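# Put phone on comic book, seat laptop on stand

## Task

Set the phone down so it rests flat with every part of it on the comic book. Set the closed laptop onto the laptop stand with its top side facing up and one long edge butted squarely against the stand's lips. At the finish, neither gripper may be in contact with the phone or the laptop.

## Robot and tools

Robot: two arms, left_arm and right_arm, each ending in a two-finger gripper. Two head cameras, cam_head_left and cam_head_right (896x504 each), look over the table. A camera stand is fixed to the floor behind the arms.

Frame: every position, orientation and offset uses the scene frame. Its origin is on the table top, halfway between the nominal arm bases. +z points up, +x points out over the table, and +y is toward left_arm. Image left/right does not match arm names. Measured bases: left_arm at (+0.031, +0.243, 0) m, right_arm at (-0.029, -0.309, 0) m, both almost unrotated. Rotational offsets turn a gripper about its own Hand target position. A gripper's fingers point along its local +z and close along its local y. end_effector_position is the point between the pads, roughly 1 cm short of the tips. Printed hand poses can be a few centimetres off, more when the arm is stretched.

The 14-number row: execute_actions and move both take rows of exactly 14 numbers, always including both arms. The order is dx, dy, dz, rx, ry, rz, opening for left_arm, then the same seven for right_arm. The first six per arm are an offset, not a pose, measured from that arm's Hand target at the start of the action or move, along scene axes. Scale is 1.0 = 0.6 m for dx, dy, dz and 1.0 = 180 degrees for rx, ry, rz, which together form one rotation vector. Opening is absolute: +1 fully open (0.094 m), -1 closed. Sending all six pose numbers as 0 re-requests the current Hand target; a 0 opening is a real half-open command, so repeat the current opening to leave a gripper alone.

execute_actions(actions, cameras): actions is a list of actions; each action is a list of up to 15 rows, one per 1/30 s step, all values in [-1, 1]. A short action keeps its last row for the remaining steps. Every row counts from the action's starting Hand target, not from the previous row, while each new action starts from the updated Hand target, so repeating an offset adds more motion. Each action lasts 0.5 s. An empty list returns images and full state. cameras lists names, ["all"] or [].

move(target, speed, blend, opening_speed, grip_force, blocking, cameras): target is one 14-number row or a list of up to 15 rows, all offsets from the same starting Hand targets. Grippers follow straight paths that all finish together, with no obstacle avoidance. speed is m/s, 0.002 to 4.3, default 0.25 (turns up to twice that in rad/s), one value or one per target. blend in metres rounds corners in a list; 0 stops at each. opening_speed (0.2 or more, per second on the -1..+1 scale) makes fingers change gradually; use it for fragile items. grip_force is newtons per pad, 10 to 50, one value or one per arm, and persists; low values close slowly. blocking=false returns early while motion continues. A whole move is capped at 10 s. Avoid paths passing near an arm's own base.

wait(seconds 0 to 10): let the scene run with the last commands held. stop(): brake a running move. zoom_image(camera, region): enlarge [x0, y0, x1, y1] pixels (max 504x504) of the latest image from cam_head_left or cam_head_right. finished_scene(scene): ends the current scene irreversibly, giving its number; call it only when the goal holds stably.

Results: each call reports end_effector_position (m), end_effector_quat_wxyz, Hand target (the last commanded pose after clipping; next offsets start here), Tool commands, Joint positions (last value = finger opening in metres), Joint torques, velocities (omitted when all within noise), motor temperatures, grip_measured and grip_effort_nm (negative = closing). A move also prints a move: line such as done, off_target, moving, held or fault, plus limits like paced or held. done means within 10 mm and 2 degrees; it says nothing about contact. Grippers often rest a few cm short of the target because of friction or weight; the next command, even all zeros, asks again, and any remaining gap can be sent as an offset. Commanded orientation is clipped to 40 degrees from the measured one each step.

Gripping: grip_measured reads slightly wide when empty and can read a few mm narrower than a squeezed hard part. Force jumps to the limit once squeeze builds past about 20 N. To release, command an opening clearly above grip_measured.

Avoid: dropping anything or letting it fall off the table, releasing a moving part, fast impacts, hard pushes on fixed or heavy things, and any contact or squeeze between the two arms or grippers (the clearance check does not protect grippers from each other). A blocked arm keeps pushing until commanded back past its gripper. Holding loads, stretching or pushing unreachably heats motors; a MOTOR HOT line warns near 85 °C, and at 100 °C that arm drops and stays off for 30 to 60 s or longer. Loose objects may occasionally be nudged by outside pushes.

Each tool is called after "Emit:" in YAML: its name, and indented under it one key for each argument.

## Session

Emit:
execute_actions:
  actions: []

Scene clock: 0.00 s.
left_arm: end_effector_position=(+0.4918, +0.7722, +0.2721) grip_measured=+1.000 grip_effort_nm=n/a end_effector_quat_wxyz=(+0.538, +0.343, +0.763, +0.102) | right_arm: end_effector_position=(+0.0818, -0.5453, +0.1553) grip_measured=+1.000 grip_effort_nm=n/a end_effector_quat_wxyz=(-0.017, +0.931, +0.365, +0.017)
Joint positions: left_arm=[1.048 1.958 1.826 -0.907 1.087 1.594 0.094] | right_arm=[-1.159 1.066 0.823 -1.361 -0.035 1.239 0.094]
Joint velocities: within noise
Joint torques (N m): no reading
Motor temperatures (°C): left_arm=[23 25 27 24 28 25 28] | right_arm=[27 30 27 25 24 24 25]
Heat: left arm: hottest wrist yaw 28 °C; right arm: hottest shoulder 30 °C.
Hand target: left_arm +0.4940, +0.7762, +0.2939; +0.539, +0.352, +0.755, +0.121 | right_arm +0.0850, -0.5526, +0.1636; -0.006, +0.931, +0.366, +0.017
Tool commands: left_gripper/opening=+1.0 right_gripper/opening=+1.0

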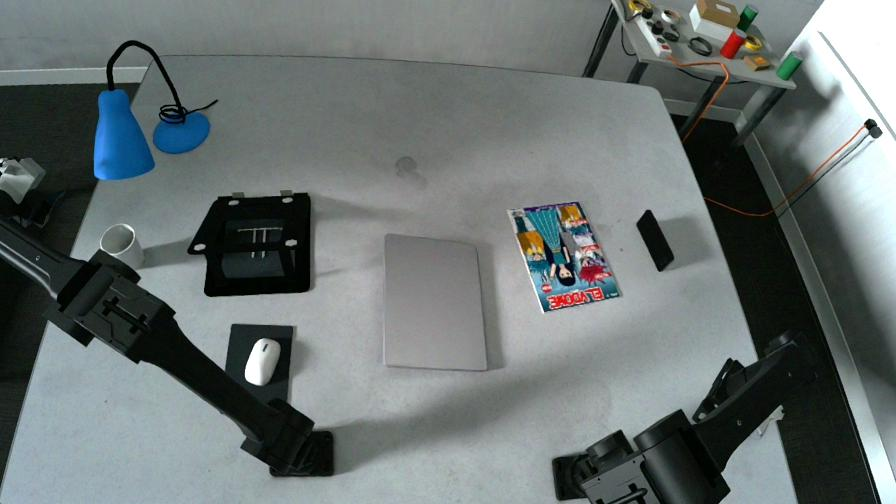

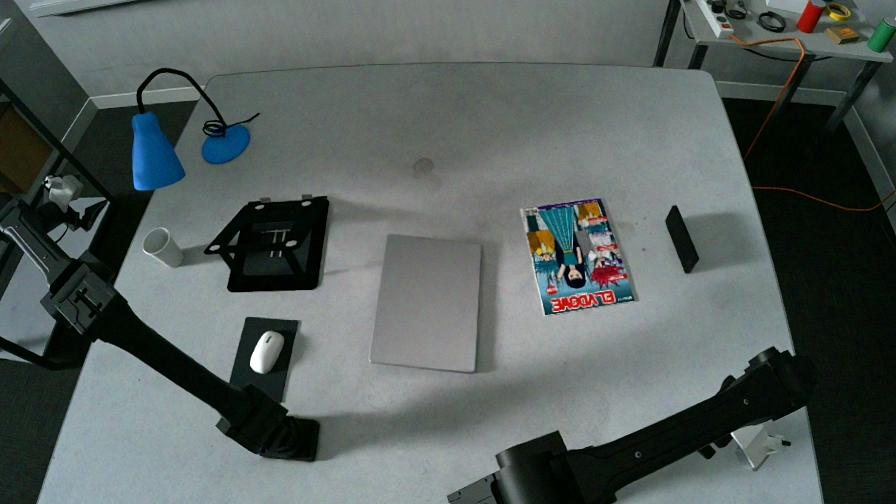

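Emit:
zoom_image:
  camera: "cam_head_left"
  region: [180, 170, 340, 310]

Emit:
zoom_image:
  camera: "cam_head_left"
  region: [600, 180, 720, 290]

Emit:
zoom_image:
  camera: "cam_head_left"
  region: [360, 210, 510, 390]

Emit:
zoom_image:
  camera: "cam_head_right"
  region: [190, 170, 350, 310]

Emit:
zoom_image:
  camera: "cam_head_right"
  region: [640, 190, 740, 290]

Emit:
zoom_image:
  camera: "cam_head_right"
  region: [350, 210, 510, 390]

Scaled by 3.150.

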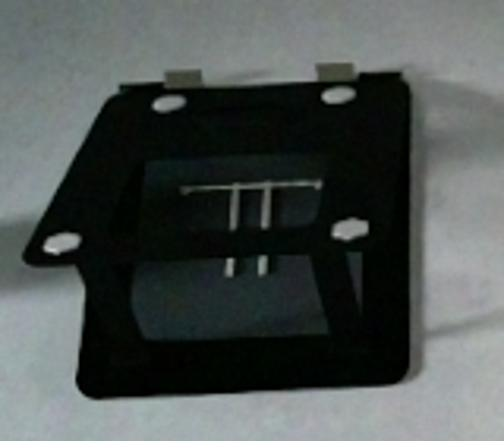

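Scaled by 4.200.

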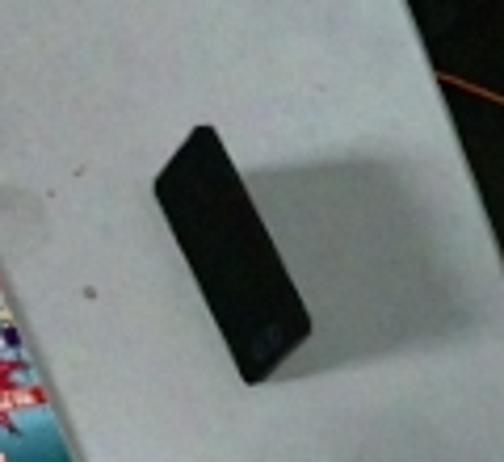

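Scaled by 2.800.

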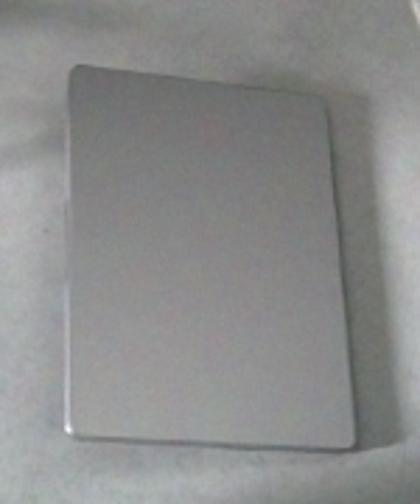

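Scaled by 3.150.

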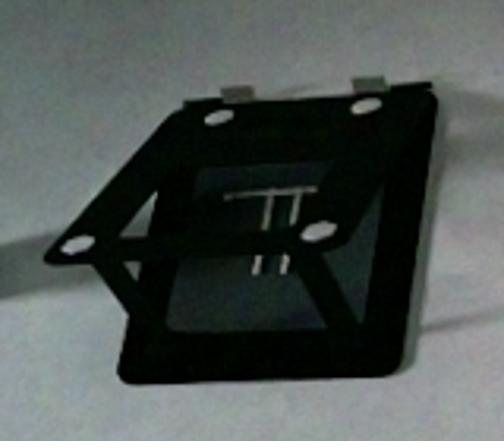

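Scaled by 5.040.

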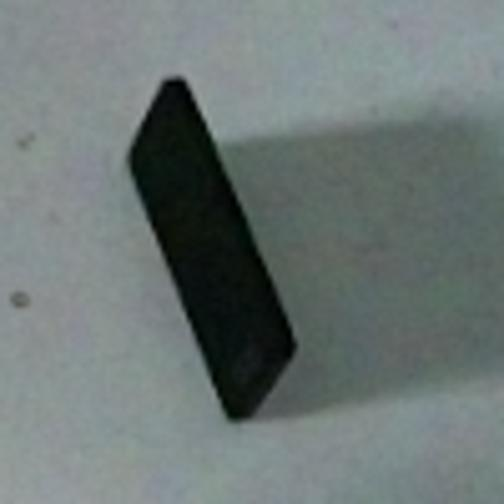

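Scaled by 2.800.

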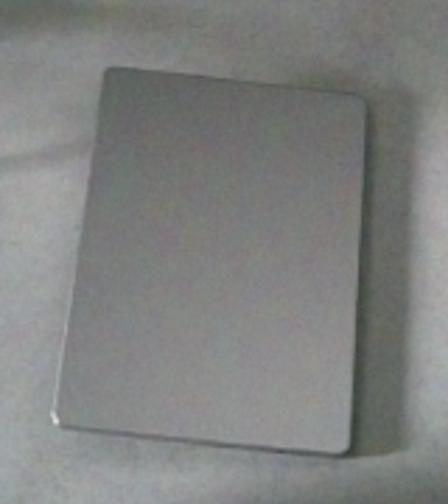

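Emit:
zoom_image:
  camera: "cam_head_left"
  region: [700, 330, 896, 470]

Emit:
zoom_image:
  camera: "cam_head_right"
  region: [680, 340, 876, 500]

Emit:
zoom_image:
  camera: "cam_head_right"
  region: [0, 150, 140, 290]

Emit:
zoom_image:
  camera: "cam_head_left"
  region: [490, 180, 650, 330]

Scaled by 2.571.

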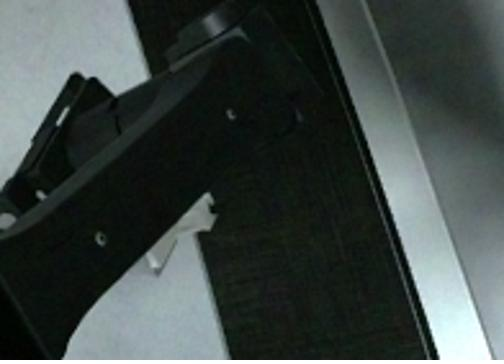

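Scaled by 2.571.

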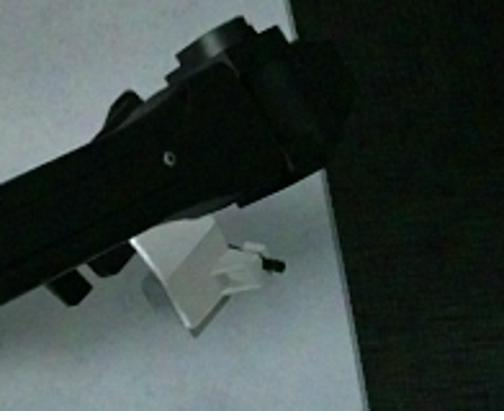

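Scaled by 3.600.

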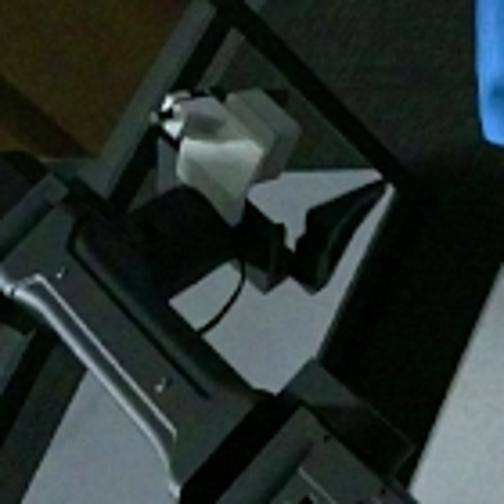

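Scaled by 3.150.

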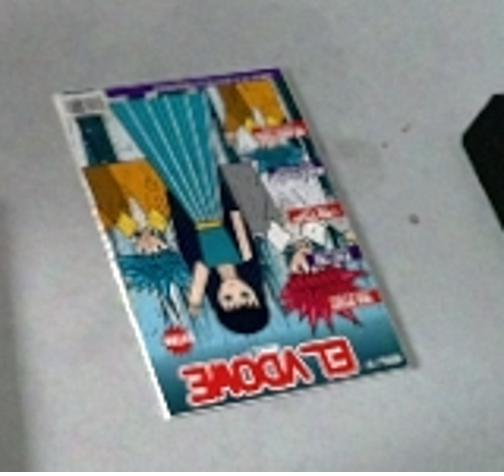

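Emit:
move:
  target: [-0.49, -0.377, -0.073, -0.0839, 0.374, 0.2443, 1.0, 0.75, -0.0373, 0.194, 0, 0, 0.821, 1.0]
  speed: 0.5
  cameras: ["all"]

Scene clock: 296.00 s.
left_arm: end_effector_position=(+0.2013, +0.5576, +0.2478) grip_measured=+1.000 grip_effort_nm=0.02 end_effector_quat_wxyz=(+0.002, +0.001, +1.000, +0.000) | right_arm: end_effector_position=(+0.5197, -0.5730, +0.2737) grip_measured=+1.000 grip_effort_nm=-0.02 end_effector_quat_wxyz=(+0.019, -0.085, +0.996, -0.022)
Joint positions: left_arm=[1.049 1.274 1.23 -1.524 0.004 1.079 0.094] | right_arm=[-0.447 1.927 2.084 -1.672 0.018 -0.613 0.094]
Joint torques (N m): left_arm=[-2.14 -11.93 9.37 -0.16 -0.04 -0.07] | right_arm=[1.08 -20.19 12.89 -0.12 0.06 0.11]
Motor temperatures (°C): left_arm=[23 34 36 24 28 24 27] | right_arm=[27 31 41 25 24 23 25]
Heat: left arm: hottest elbow 36 °C; right arm: hottest elbow 41 °C.
Hand target: left_arm +0.1999, +0.5499, +0.2501; +0.001, +0.001, +1.000, +0.000 | right_arm +0.5351, -0.5751, +0.2798; -0.018, -0.093, +0.996, -0.001
Off the commanded pose: left_arm 0.008 m, 0 deg | right_arm 0.017 m, 5 deg.
joint sent to its limit (right arm) — joint 4 (wrist pitch), lower limit. The joint targets are off in orientation, not in position.
move: off_target (right_arm)

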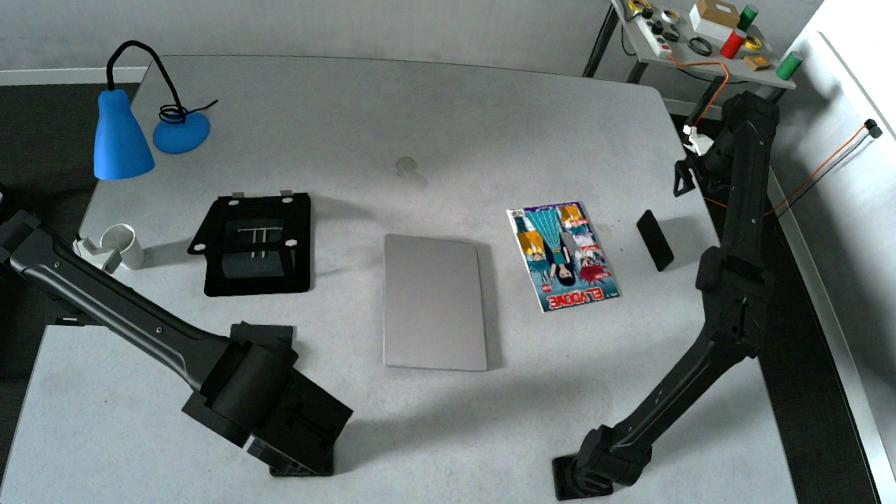

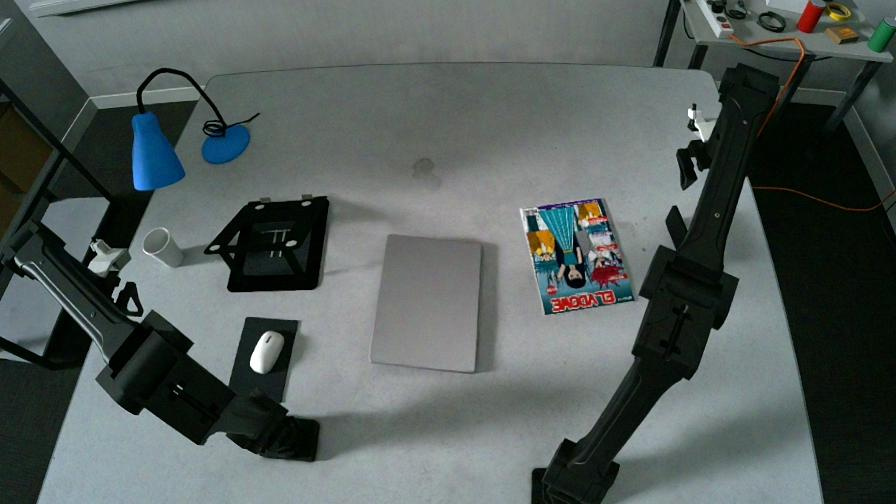

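Emit:
zoom_image:
  camera: "cam_head_left"
  region: [640, 80, 800, 240]

Emit:
zoom_image:
  camera: "cam_head_right"
  region: [640, 60, 800, 220]

Emit:
zoom_image:
  camera: "cam_head_right"
  region: [60, 210, 200, 350]

Emit:
zoom_image:
  camera: "cam_head_left"
  region: [0, 190, 140, 330]

Scaled by 3.150.

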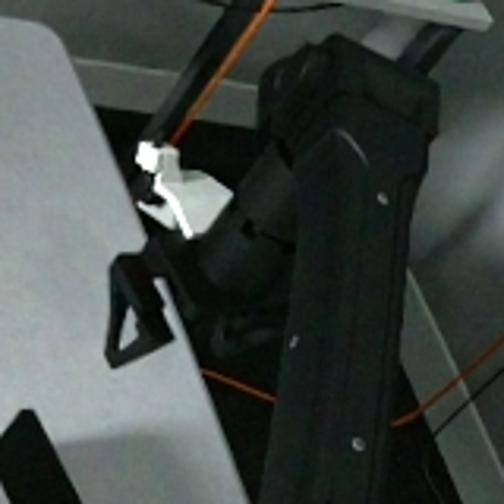

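Scaled by 3.150.

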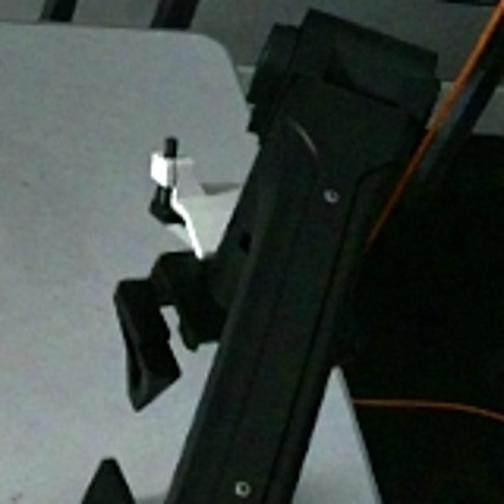

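Scaled by 3.600.

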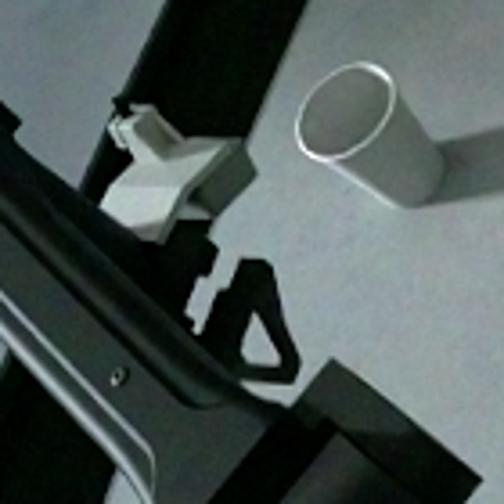

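Scaled by 3.600.

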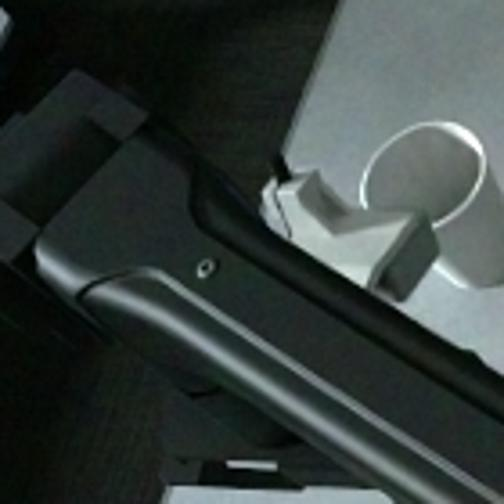

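Emit:
zoom_image:
  camera: "cam_head_left"
  region: [520, 404, 680, 504]

Emit:
zoom_image:
  camera: "cam_head_right"
  region: [500, 404, 660, 504]

Emit:
zoom_image:
  camera: "cam_head_right"
  region: [640, 170, 740, 270]

Emit:
zoom_image:
  camera: "cam_head_left"
  region: [600, 170, 720, 290]

Scaled by 3.150.

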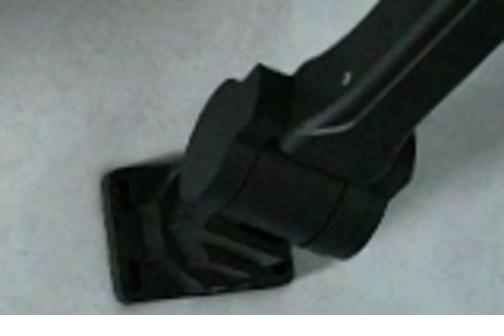

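Scaled by 3.150.

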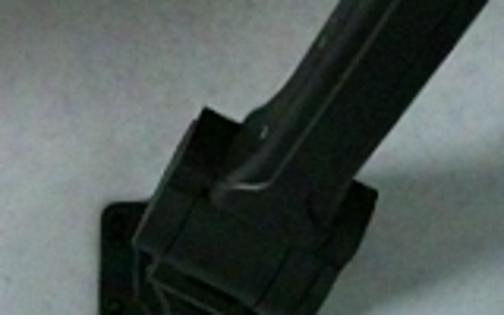

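Scaled by 5.040.

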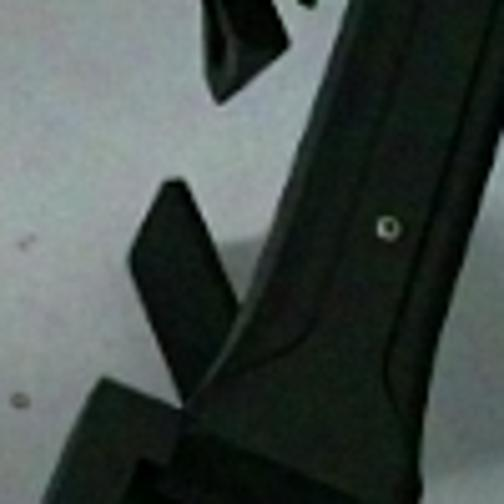

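Scaled by 4.200.

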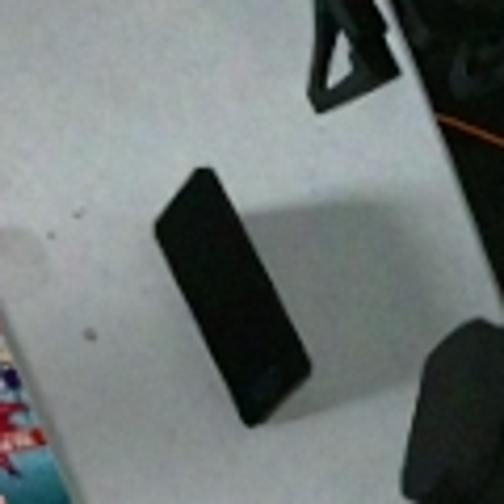

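Emit:
zoom_image:
  camera: "cam_head_left"
  region: [664, 120, 734, 205]

Emit:
zoom_image:
  camera: "cam_head_right"
  region: [664, 120, 734, 205]

Emit:
zoom_image:
  camera: "cam_head_right"
  region: [85, 235, 155, 325]

Scaled by 5.929.

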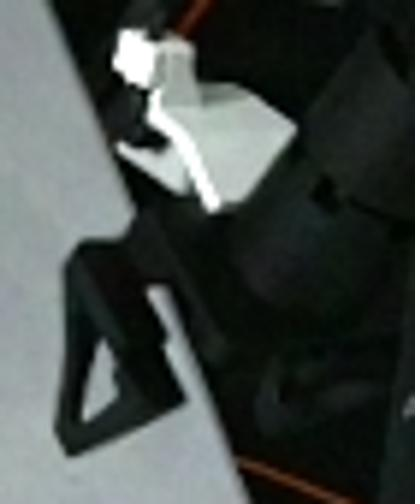

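Scaled by 5.929.

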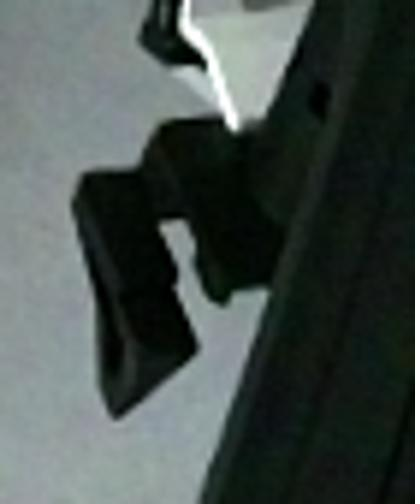

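Scaled by 5.600.

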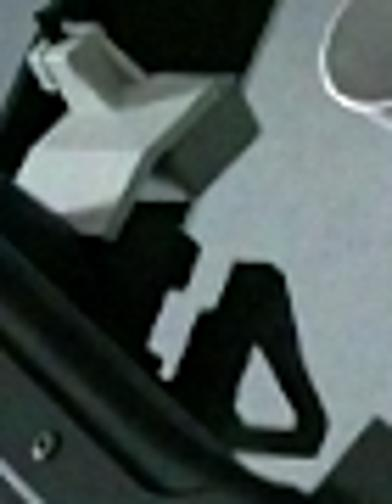

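Emit:
move:
  target: [0, 0, 0, 0, 0, 0, 1.0, 0.0165, 0.0152, -0.233, 0.0016, -0.0115, 0, 1.0]
  speed: 0.25
  cameras: ["all"]

Emit:
zoom_image:
  camera: "cam_head_left"
  region: [610, 160, 730, 280]

Emit:
zoom_image:
  camera: "cam_head_right"
  region: [630, 160, 750, 280]

Scene clock: 579.03 s.
left_arm: end_effector_position=(+0.2013, +0.5576, +0.2478) grip_measured=+1.000 grip_effort_nm=0.02 end_effector_quat_wxyz=(+0.002, +0.001, +1.000, +0.000) | right_arm: end_effector_position=(+0.5389, -0.5716, +0.1493) grip_measured=+1.000 grip_effort_nm=-0.03 end_effector_quat_wxyz=(+0.001, -0.090, +0.996, -0.002)
Joint positions: left_arm=[1.049 1.274 1.23 -1.524 0.004 1.079 0.094] | right_arm=[-0.437 2.013 1.891 -1.445 0.002 -0.612 0.094]
Joint torques (N m): left_arm=[-1.79 -12.04 9.61 -0.17 -0.07 -0.08] | right_arm=[1.38 -22.83 8.08 0.51 -0.08 0.22]
Motor temperatures (°C): left_arm=[23 28 34 24 26 23 26] | right_arm=[26 39 51 25 24 23 25]
Heat: left arm: hottest elbow 34 °C; right arm: hottest elbow 51 °C.
Hand target: left_arm +0.1999, +0.5499, +0.2501; +0.001, +0.001, +1.000, +0.000 | right_arm +0.5449, -0.5661, +0.1401; +0.000, -0.093, +0.996, +0.000
Off the commanded pose: left_arm 0.008 m, 0 deg | right_arm 0.012 m, 0 deg.
move: off_target (right_arm)

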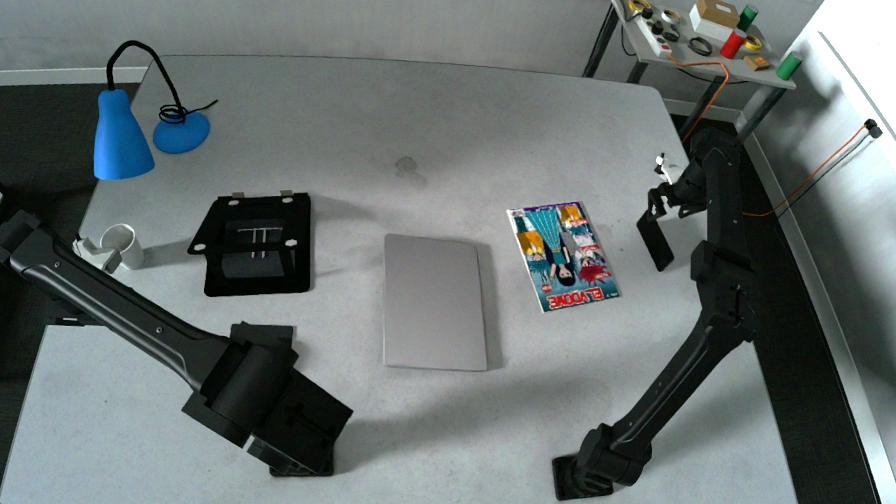

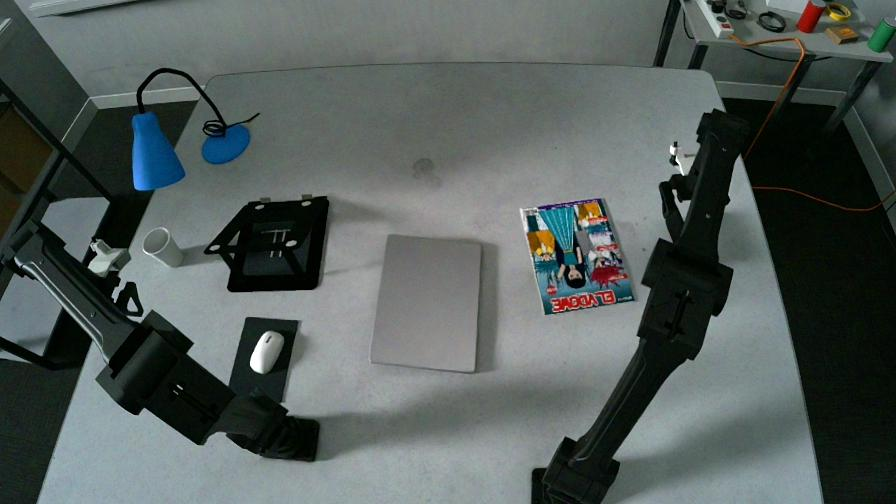

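Scaled by 4.200.

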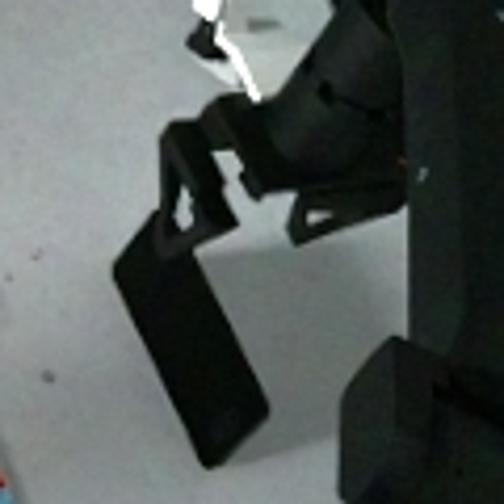

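Scaled by 4.200.

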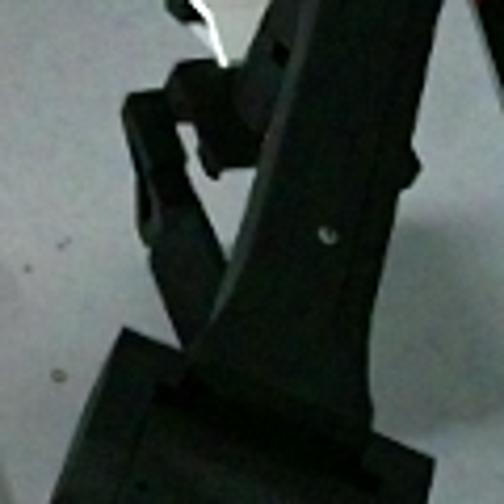

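Emit:
zoom_image:
  camera: "cam_head_left"
  region: [635, 175, 715, 235]

Scaled by 6.300.

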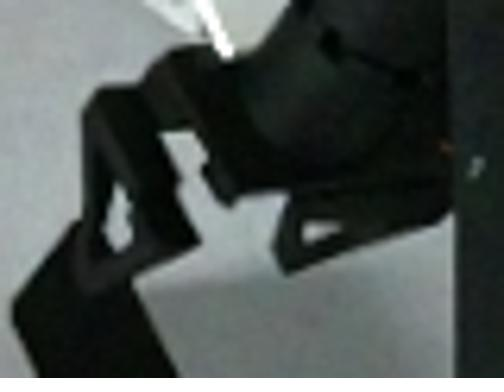

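Emit:
move:
  target: [0, 0, 0, 0, 0, 0, 1.0, 0, -0.014, -0.09, 0, 0, 0, 1.0]
  speed: 0.2
  cameras: ["cam_head_left"]

Emit:
zoom_image:
  camera: "cam_head_left"
  region: [625, 180, 705, 280]

Scene clock: 609.60 s.
left_arm: end_effector_position=(+0.2013, +0.5576, +0.2478) grip_measured=+1.000 grip_effort_nm=0.02 end_effector_quat_wxyz=(+0.002, +0.001, +1.000, +0.000) | right_arm: end_effector_position=(+0.5454, -0.5746, +0.1056) grip_measured=+1.000 grip_effort_nm=-0.02 end_effector_quat_wxyz=(+0.010, -0.090, +0.996, -0.007)
Joint positions: left_arm=[1.049 1.274 1.23 -1.524 0.004 1.079 0.094] | right_arm=[-0.437 2.041 1.82 -1.326 0.002 -0.612 0.094]
Joint torques (N m): left_arm=[-1.9 -11.87 9.51 -0.34 -0.04 -0.1] | right_arm=[0.5 -21.77 7.57 0.43 -0.08 0.1]
Motor temperatures (°C): left_arm=[23 28 34 24 26 23 26] | right_arm=[26 39 45 25 24 23 25]
Heat: left arm: hottest elbow 34 °C; right arm: hottest elbow 45 °C.
Hand target: left_arm +0.1999, +0.5499, +0.2501; +0.001, +0.001, +1.000, +0.000 | right_arm +0.5448, -0.5745, +0.0861; +0.000, -0.093, +0.996, +0.000
Off the commanded pose: left_arm 0.008 m, 0 deg | right_arm 0.020 m, 1 deg.
move: off_target (right_arm)
Images, in order (width x height): cam_head_left 896x504.

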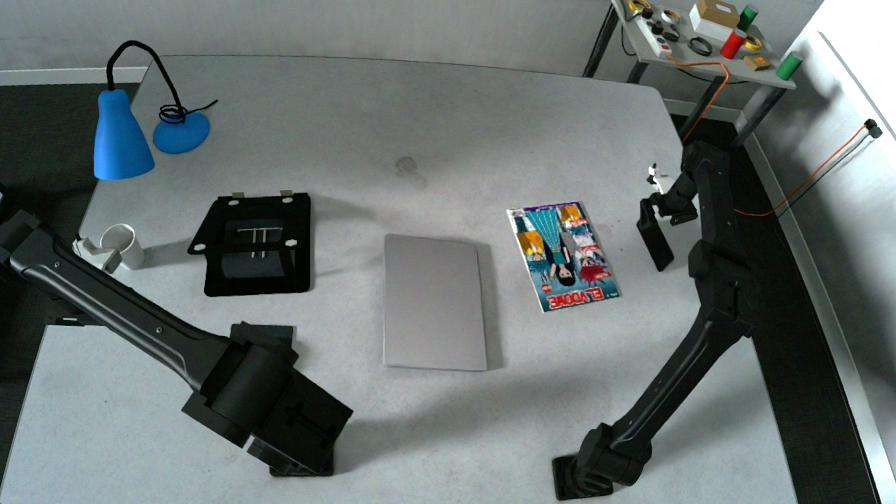

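Scaled by 5.040.

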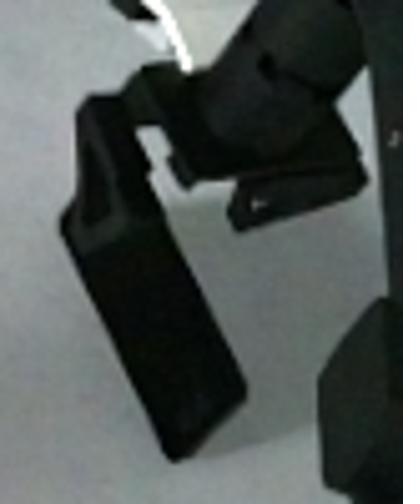

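Emit:
move:
  target: [0, 0, 0, 0, 0, 0, 1.0, 0, -0.022, -0.053, 0, 0, 0, 1.0]
  speed: 0.15
  cameras: ["cam_head_left"]

Emit:
zoom_image:
  camera: "cam_head_left"
  region: [625, 180, 705, 280]

Scene clock: 617.27 s.
left_arm: end_effector_position=(+0.2013, +0.5576, +0.2478) grip_measured=+1.000 grip_effort_nm=0.02 end_effector_quat_wxyz=(+0.002, +0.001, +1.000, +0.000) | right_arm: end_effector_position=(+0.5493, -0.5814, +0.0738) grip_measured=+1.000 grip_effort_nm=-0.02 end_effector_quat_wxyz=(+0.009, -0.095, +0.995, -0.007)
Joint positions: left_arm=[1.049 1.274 1.23 -1.524 0.004 1.079 0.094] | right_arm=[-0.444 2.082 1.801 -1.267 0.002 -0.629 0.094]
Joint torques (N m): left_arm=[-2.26 -11.93 9.57 -0.14 -0.08 -0.09] | right_arm=[-0.32 -22.3 7.32 0.54 -0.06 0.05]
Heat: left arm: hottest elbow 35 °C; right arm: hottest elbow 44 °C.
Hand target: left_arm +0.1999, +0.5499, +0.2501; +0.001, +0.001, +1.000, +0.000 | right_arm +0.5449, -0.5877, +0.0543; +0.000, -0.093, +0.996, +0.000
Off the commanded pose: left_arm 0.008 m, 0 deg | right_arm 0.021 m, 1 deg.
move: off_target (right_arm)
Images, in order (width x height): cam_head_left 896x504.

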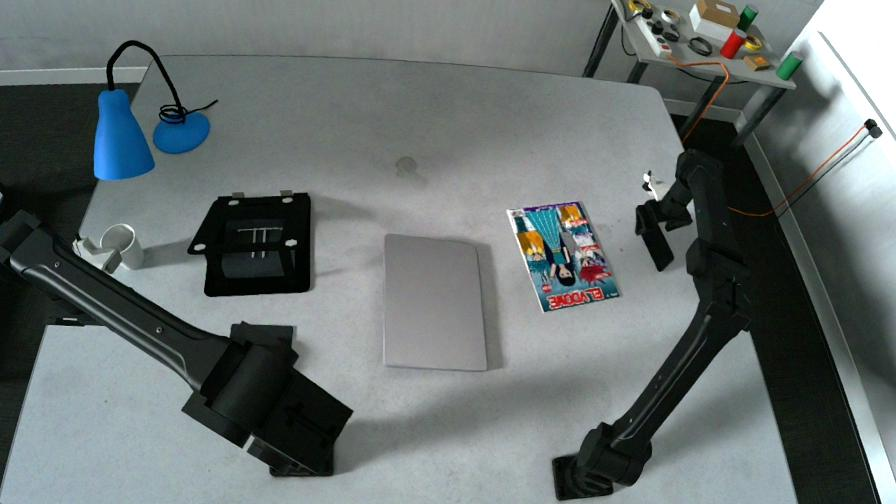

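Scaled by 5.040.

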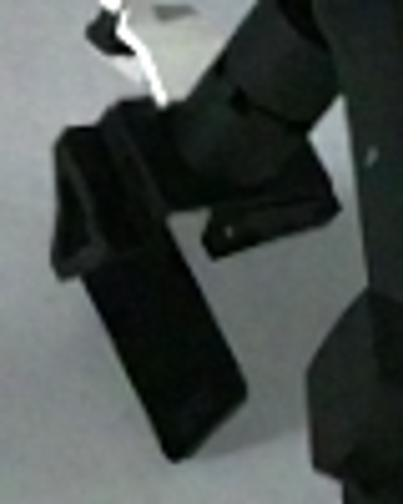

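Emit:
move:
  target: [0, 0, 0, 0, 0, 0, 1.0, 0, -0.01, 0, 0, 0, 0, 0.4]
  speed: 0.15
  cameras: ["cam_head_left"]

Emit:
zoom_image:
  camera: "cam_head_left"
  region: [625, 195, 705, 275]

Scene clock: 683.57 s.
left_arm: end_effector_position=(+0.2013, +0.5576, +0.2478) grip_measured=+1.000 grip_effort_nm=0.02 end_effector_quat_wxyz=(+0.002, +0.001, +1.000, +0.000) | right_arm: end_effector_position=(+0.5466, -0.5869, +0.0738) grip_measured=+0.401 grip_effort_nm=-0.08 end_effector_quat_wxyz=(+0.009, -0.094, +0.995, -0.007)
Joint positions: left_arm=[1.049 1.274 1.23 -1.524 0.004 1.079 0.094] | right_arm=[-0.453 2.082 1.801 -1.267 0.002 -0.637 0.066]
Joint torques (N m): left_arm=[-2.32 -11.75 9.37 -0.17 -0.09 -0.05] | right_arm=[-0.21 -21.95 8.24 0.39 -0.07 0.07]
Motor temperatures (°C): left_arm=[23 28 35 24 26 23 26] | right_arm=[26 43 40 25 24 23 24]
Heat: left arm: hottest elbow 35 °C; right arm: hottest shoulder 43 °C.
Hand target: left_arm +0.1999, +0.5499, +0.2501; +0.001, +0.001, +1.000, +0.000 | right_arm +0.5449, -0.5936, +0.0543; +0.000, -0.093, +0.996, +0.000
Off the commanded pose: left_arm 0.008 m, 0 deg | right_arm 0.021 m, 1 deg.
move: off_target (right_arm)
Images, in order (width x height): cam_head_left 896x504.

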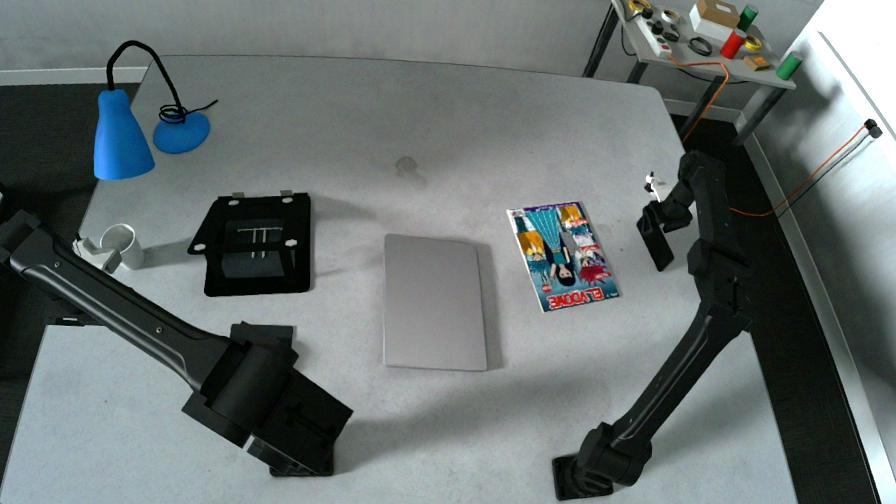

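Scaled by 6.300.

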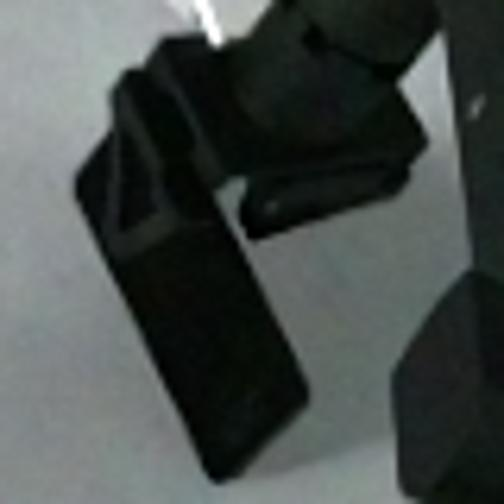

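Emit:
zoom_image:
  camera: "cam_head_left"
  region: [632, 200, 692, 260]

Scaled by 8.400.

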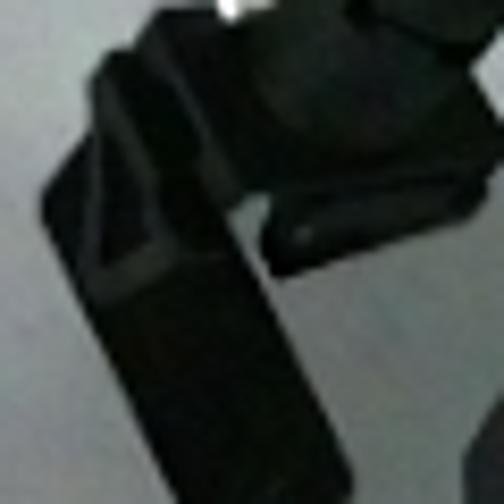

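Emit:
move:
  target: [0, 0, 0, 0, 0, 0, 1.0, 0, -0.0117, 0, 0, 0, 0, 0.1]
  speed: 0.15
  cameras: ["cam_head_left", "cam_head_right"]

Emit:
zoom_image:
  camera: "cam_head_left"
  region: [632, 200, 692, 260]

Emit:
zoom_image:
  camera: "cam_head_right"
  region: [650, 190, 710, 250]

Scene clock: 756.80 s.
left_arm: end_effector_position=(+0.2013, +0.5576, +0.2478) grip_measured=+1.000 grip_effort_nm=0.02 end_effector_quat_wxyz=(+0.002, +0.001, +1.000, +0.000) | right_arm: end_effector_position=(+0.5432, -0.5925, +0.0679) grip_measured=+0.101 grip_effort_nm=-0.08 end_effector_quat_wxyz=(+0.005, -0.094, +0.996, -0.004)
Joint positions: left_arm=[1.049 1.274 1.23 -1.524 0.004 1.079 0.094] | right_arm=[-0.464 2.091 1.801 -1.267 0.002 -0.647 0.052]
Joint torques (N m): left_arm=[-2.49 -11.75 9.36 0.02 -0.12 -0.08] | right_arm=[-0.21 -22.36 9.39 0.2 -0.06 0.09]
Heat: left arm: hottest elbow 35 °C; right arm: hottest shoulder 43 °C.
Hand target: left_arm +0.1999, +0.5499, +0.2501; +0.001, +0.001, +1.000, +0.000 | right_arm +0.5448, -0.6008, +0.0543; +0.000, -0.093, +0.996, +0.000
Off the commanded pose: left_arm 0.008 m, 0 deg | right_arm 0.016 m, 1 deg.
move: off_target (right_arm)

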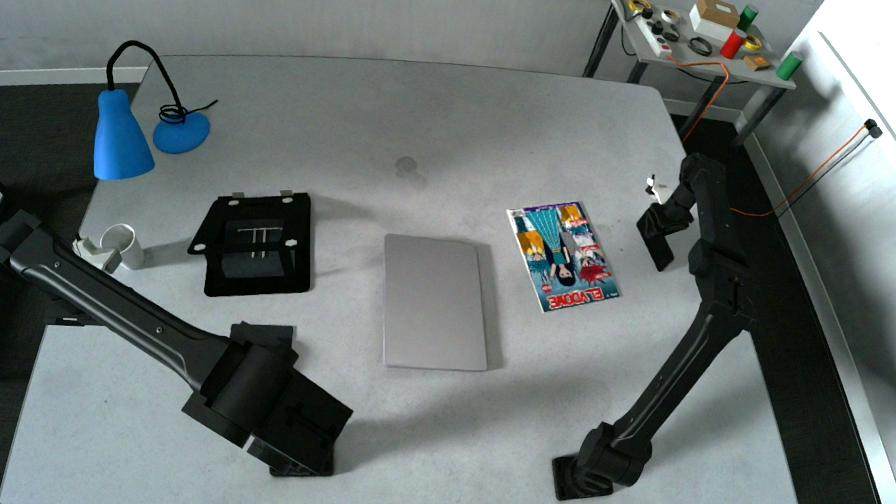

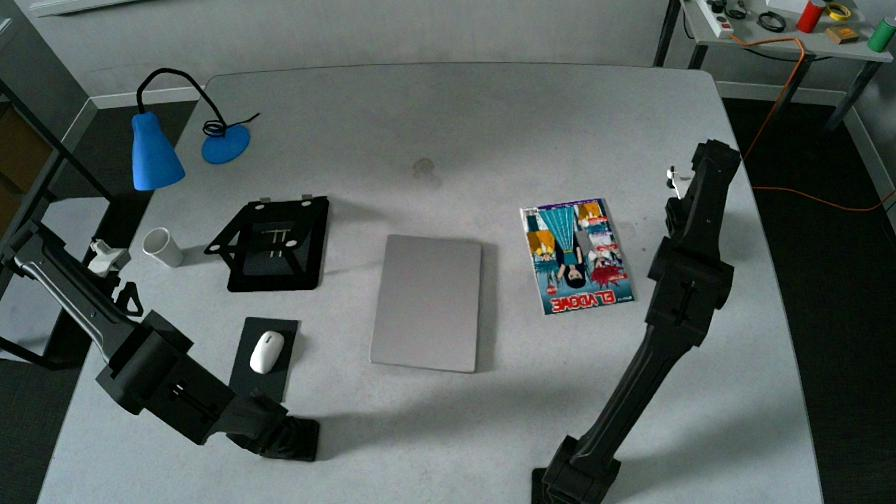

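Scaled by 8.400.

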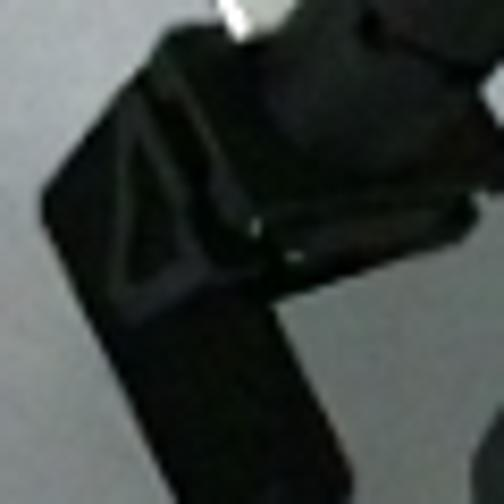

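Scaled by 8.400.

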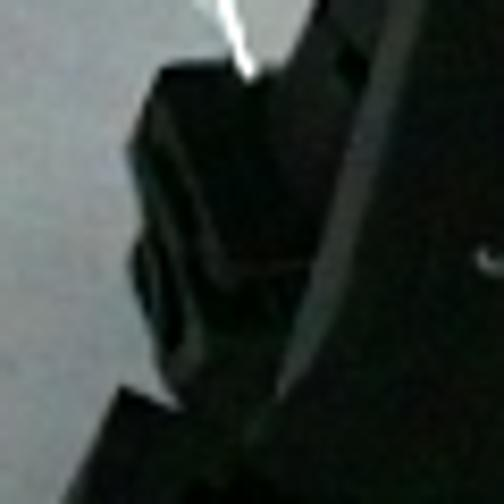

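Emit:
move:
  target: [0, 0, 0, 0, 0, 0, 1.0, 0, -0.0085, -0.02, 0, 0, 0, 0.1]
  speed: 0.15
  cameras: ["cam_head_left"]

Emit:
zoom_image:
  camera: "cam_head_left"
  region: [632, 200, 692, 260]

Scene clock: 793.63 s.
left_arm: end_effector_position=(+0.2013, +0.5576, +0.2478) grip_measured=+1.000 grip_effort_nm=0.02 end_effector_quat_wxyz=(+0.002, +0.001, +1.000, +0.000) | right_arm: end_effector_position=(+0.5429, -0.5967, +0.0569) grip_measured=+0.101 grip_effort_nm=-0.08 end_effector_quat_wxyz=(+0.002, -0.095, +0.995, -0.002)
Joint positions: left_arm=[1.049 1.274 1.23 -1.524 0.004 1.079 0.094] | right_arm=[-0.47 2.109 1.801 -1.256 0.002 -0.654 0.052]
Joint torques (N m): left_arm=[-1.9 -11.99 9.29 -0.09 -0.04 -0.07] | right_arm=[-0.32 -22.12 8.91 0.49 -0.06 0.1]
Heat: left arm: hottest elbow 35 °C; right arm: hottest shoulder 43 °C.
Hand target: left_arm +0.1999, +0.5499, +0.2501; +0.001, +0.001, +1.000, +0.000 | right_arm +0.5449, -0.6058, +0.0423; +0.000, -0.093, +0.996, +0.000
Off the commanded pose: left_arm 0.008 m, 0 deg | right_arm 0.017 m, 0 deg.
move: off_target (right_arm)
Images, in order (width x height): cam_head_left 896x504.

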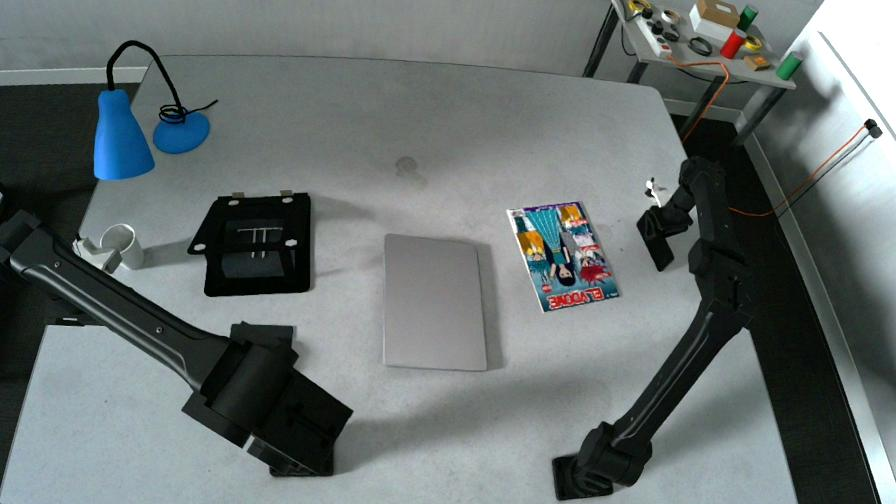

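Scaled by 8.400.

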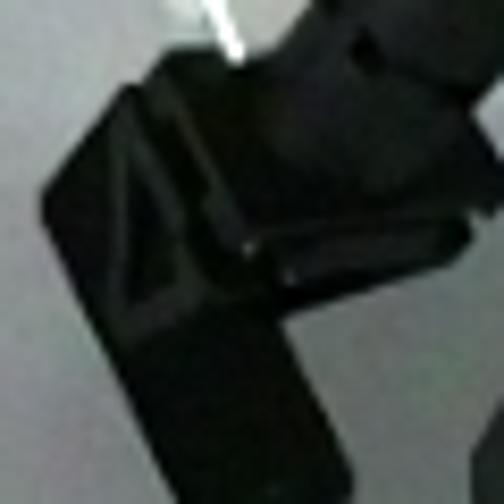

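Emit:
move:
  target: [0, 0, 0, 0, 0, 0, 1.0, 0, 0, 0, 0, 0, 0, -1.0]
  speed: 0.15
  grip_force: [50, 20]
  cameras: ["cam_head_left"]

Emit:
zoom_image:
  camera: "cam_head_left"
  region: [632, 200, 692, 280]

Scene clock: 803.43 s.
left_arm: end_effector_position=(+0.2013, +0.5576, +0.2478) grip_measured=+1.000 grip_effort_nm=0.02 end_effector_quat_wxyz=(+0.002, +0.001, +1.000, +0.000) | right_arm: end_effector_position=(+0.5429, -0.5967, +0.0569) grip_measured=-0.820 grip_effort_nm=-0.47 end_effector_quat_wxyz=(+0.002, -0.095, +0.995, -0.002)
Joint positions: left_arm=[1.049 1.274 1.23 -1.524 0.004 1.079 0.094] | right_arm=[-0.47 2.109 1.801 -1.256 0.002 -0.655 0.008]
Joint torques (N m): left_arm=[-2.26 -12.04 9.54 -0.05 -0.09 -0.09] | right_arm=[-0.32 -22.36 8.91 0.49 -0.06 0.1]
Heat: left arm: hottest elbow 35 °C; right arm: hottest shoulder 43 °C.
Hand target: left_arm +0.1999, +0.5499, +0.2501; +0.001, +0.001, +1.000, +0.000 | right_arm +0.5449, -0.6057, +0.0423; +0.000, -0.093, +0.996, +0.000
Off the commanded pose: left_arm 0.008 m, 0 deg | right_arm 0.017 m, 0 deg.
grip_force (N): 50, 20
move: off_target (right_arm)
Images, in order (width x height): cam_head_left 896x504.

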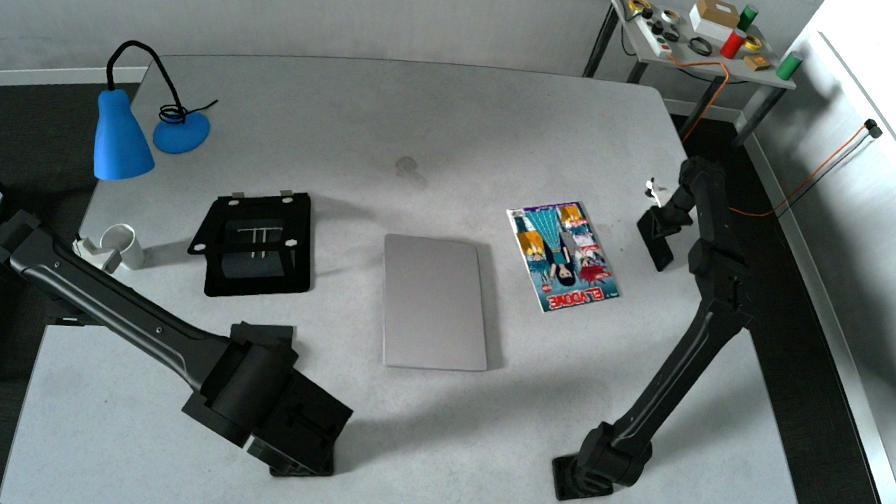

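Scaled by 6.300.

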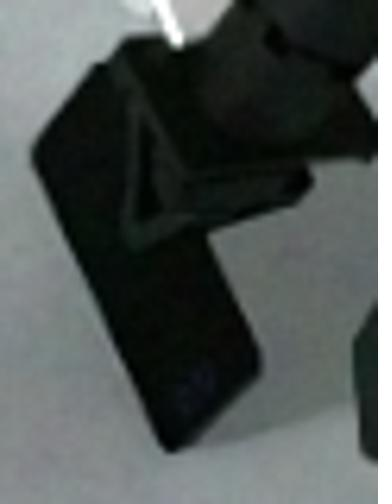

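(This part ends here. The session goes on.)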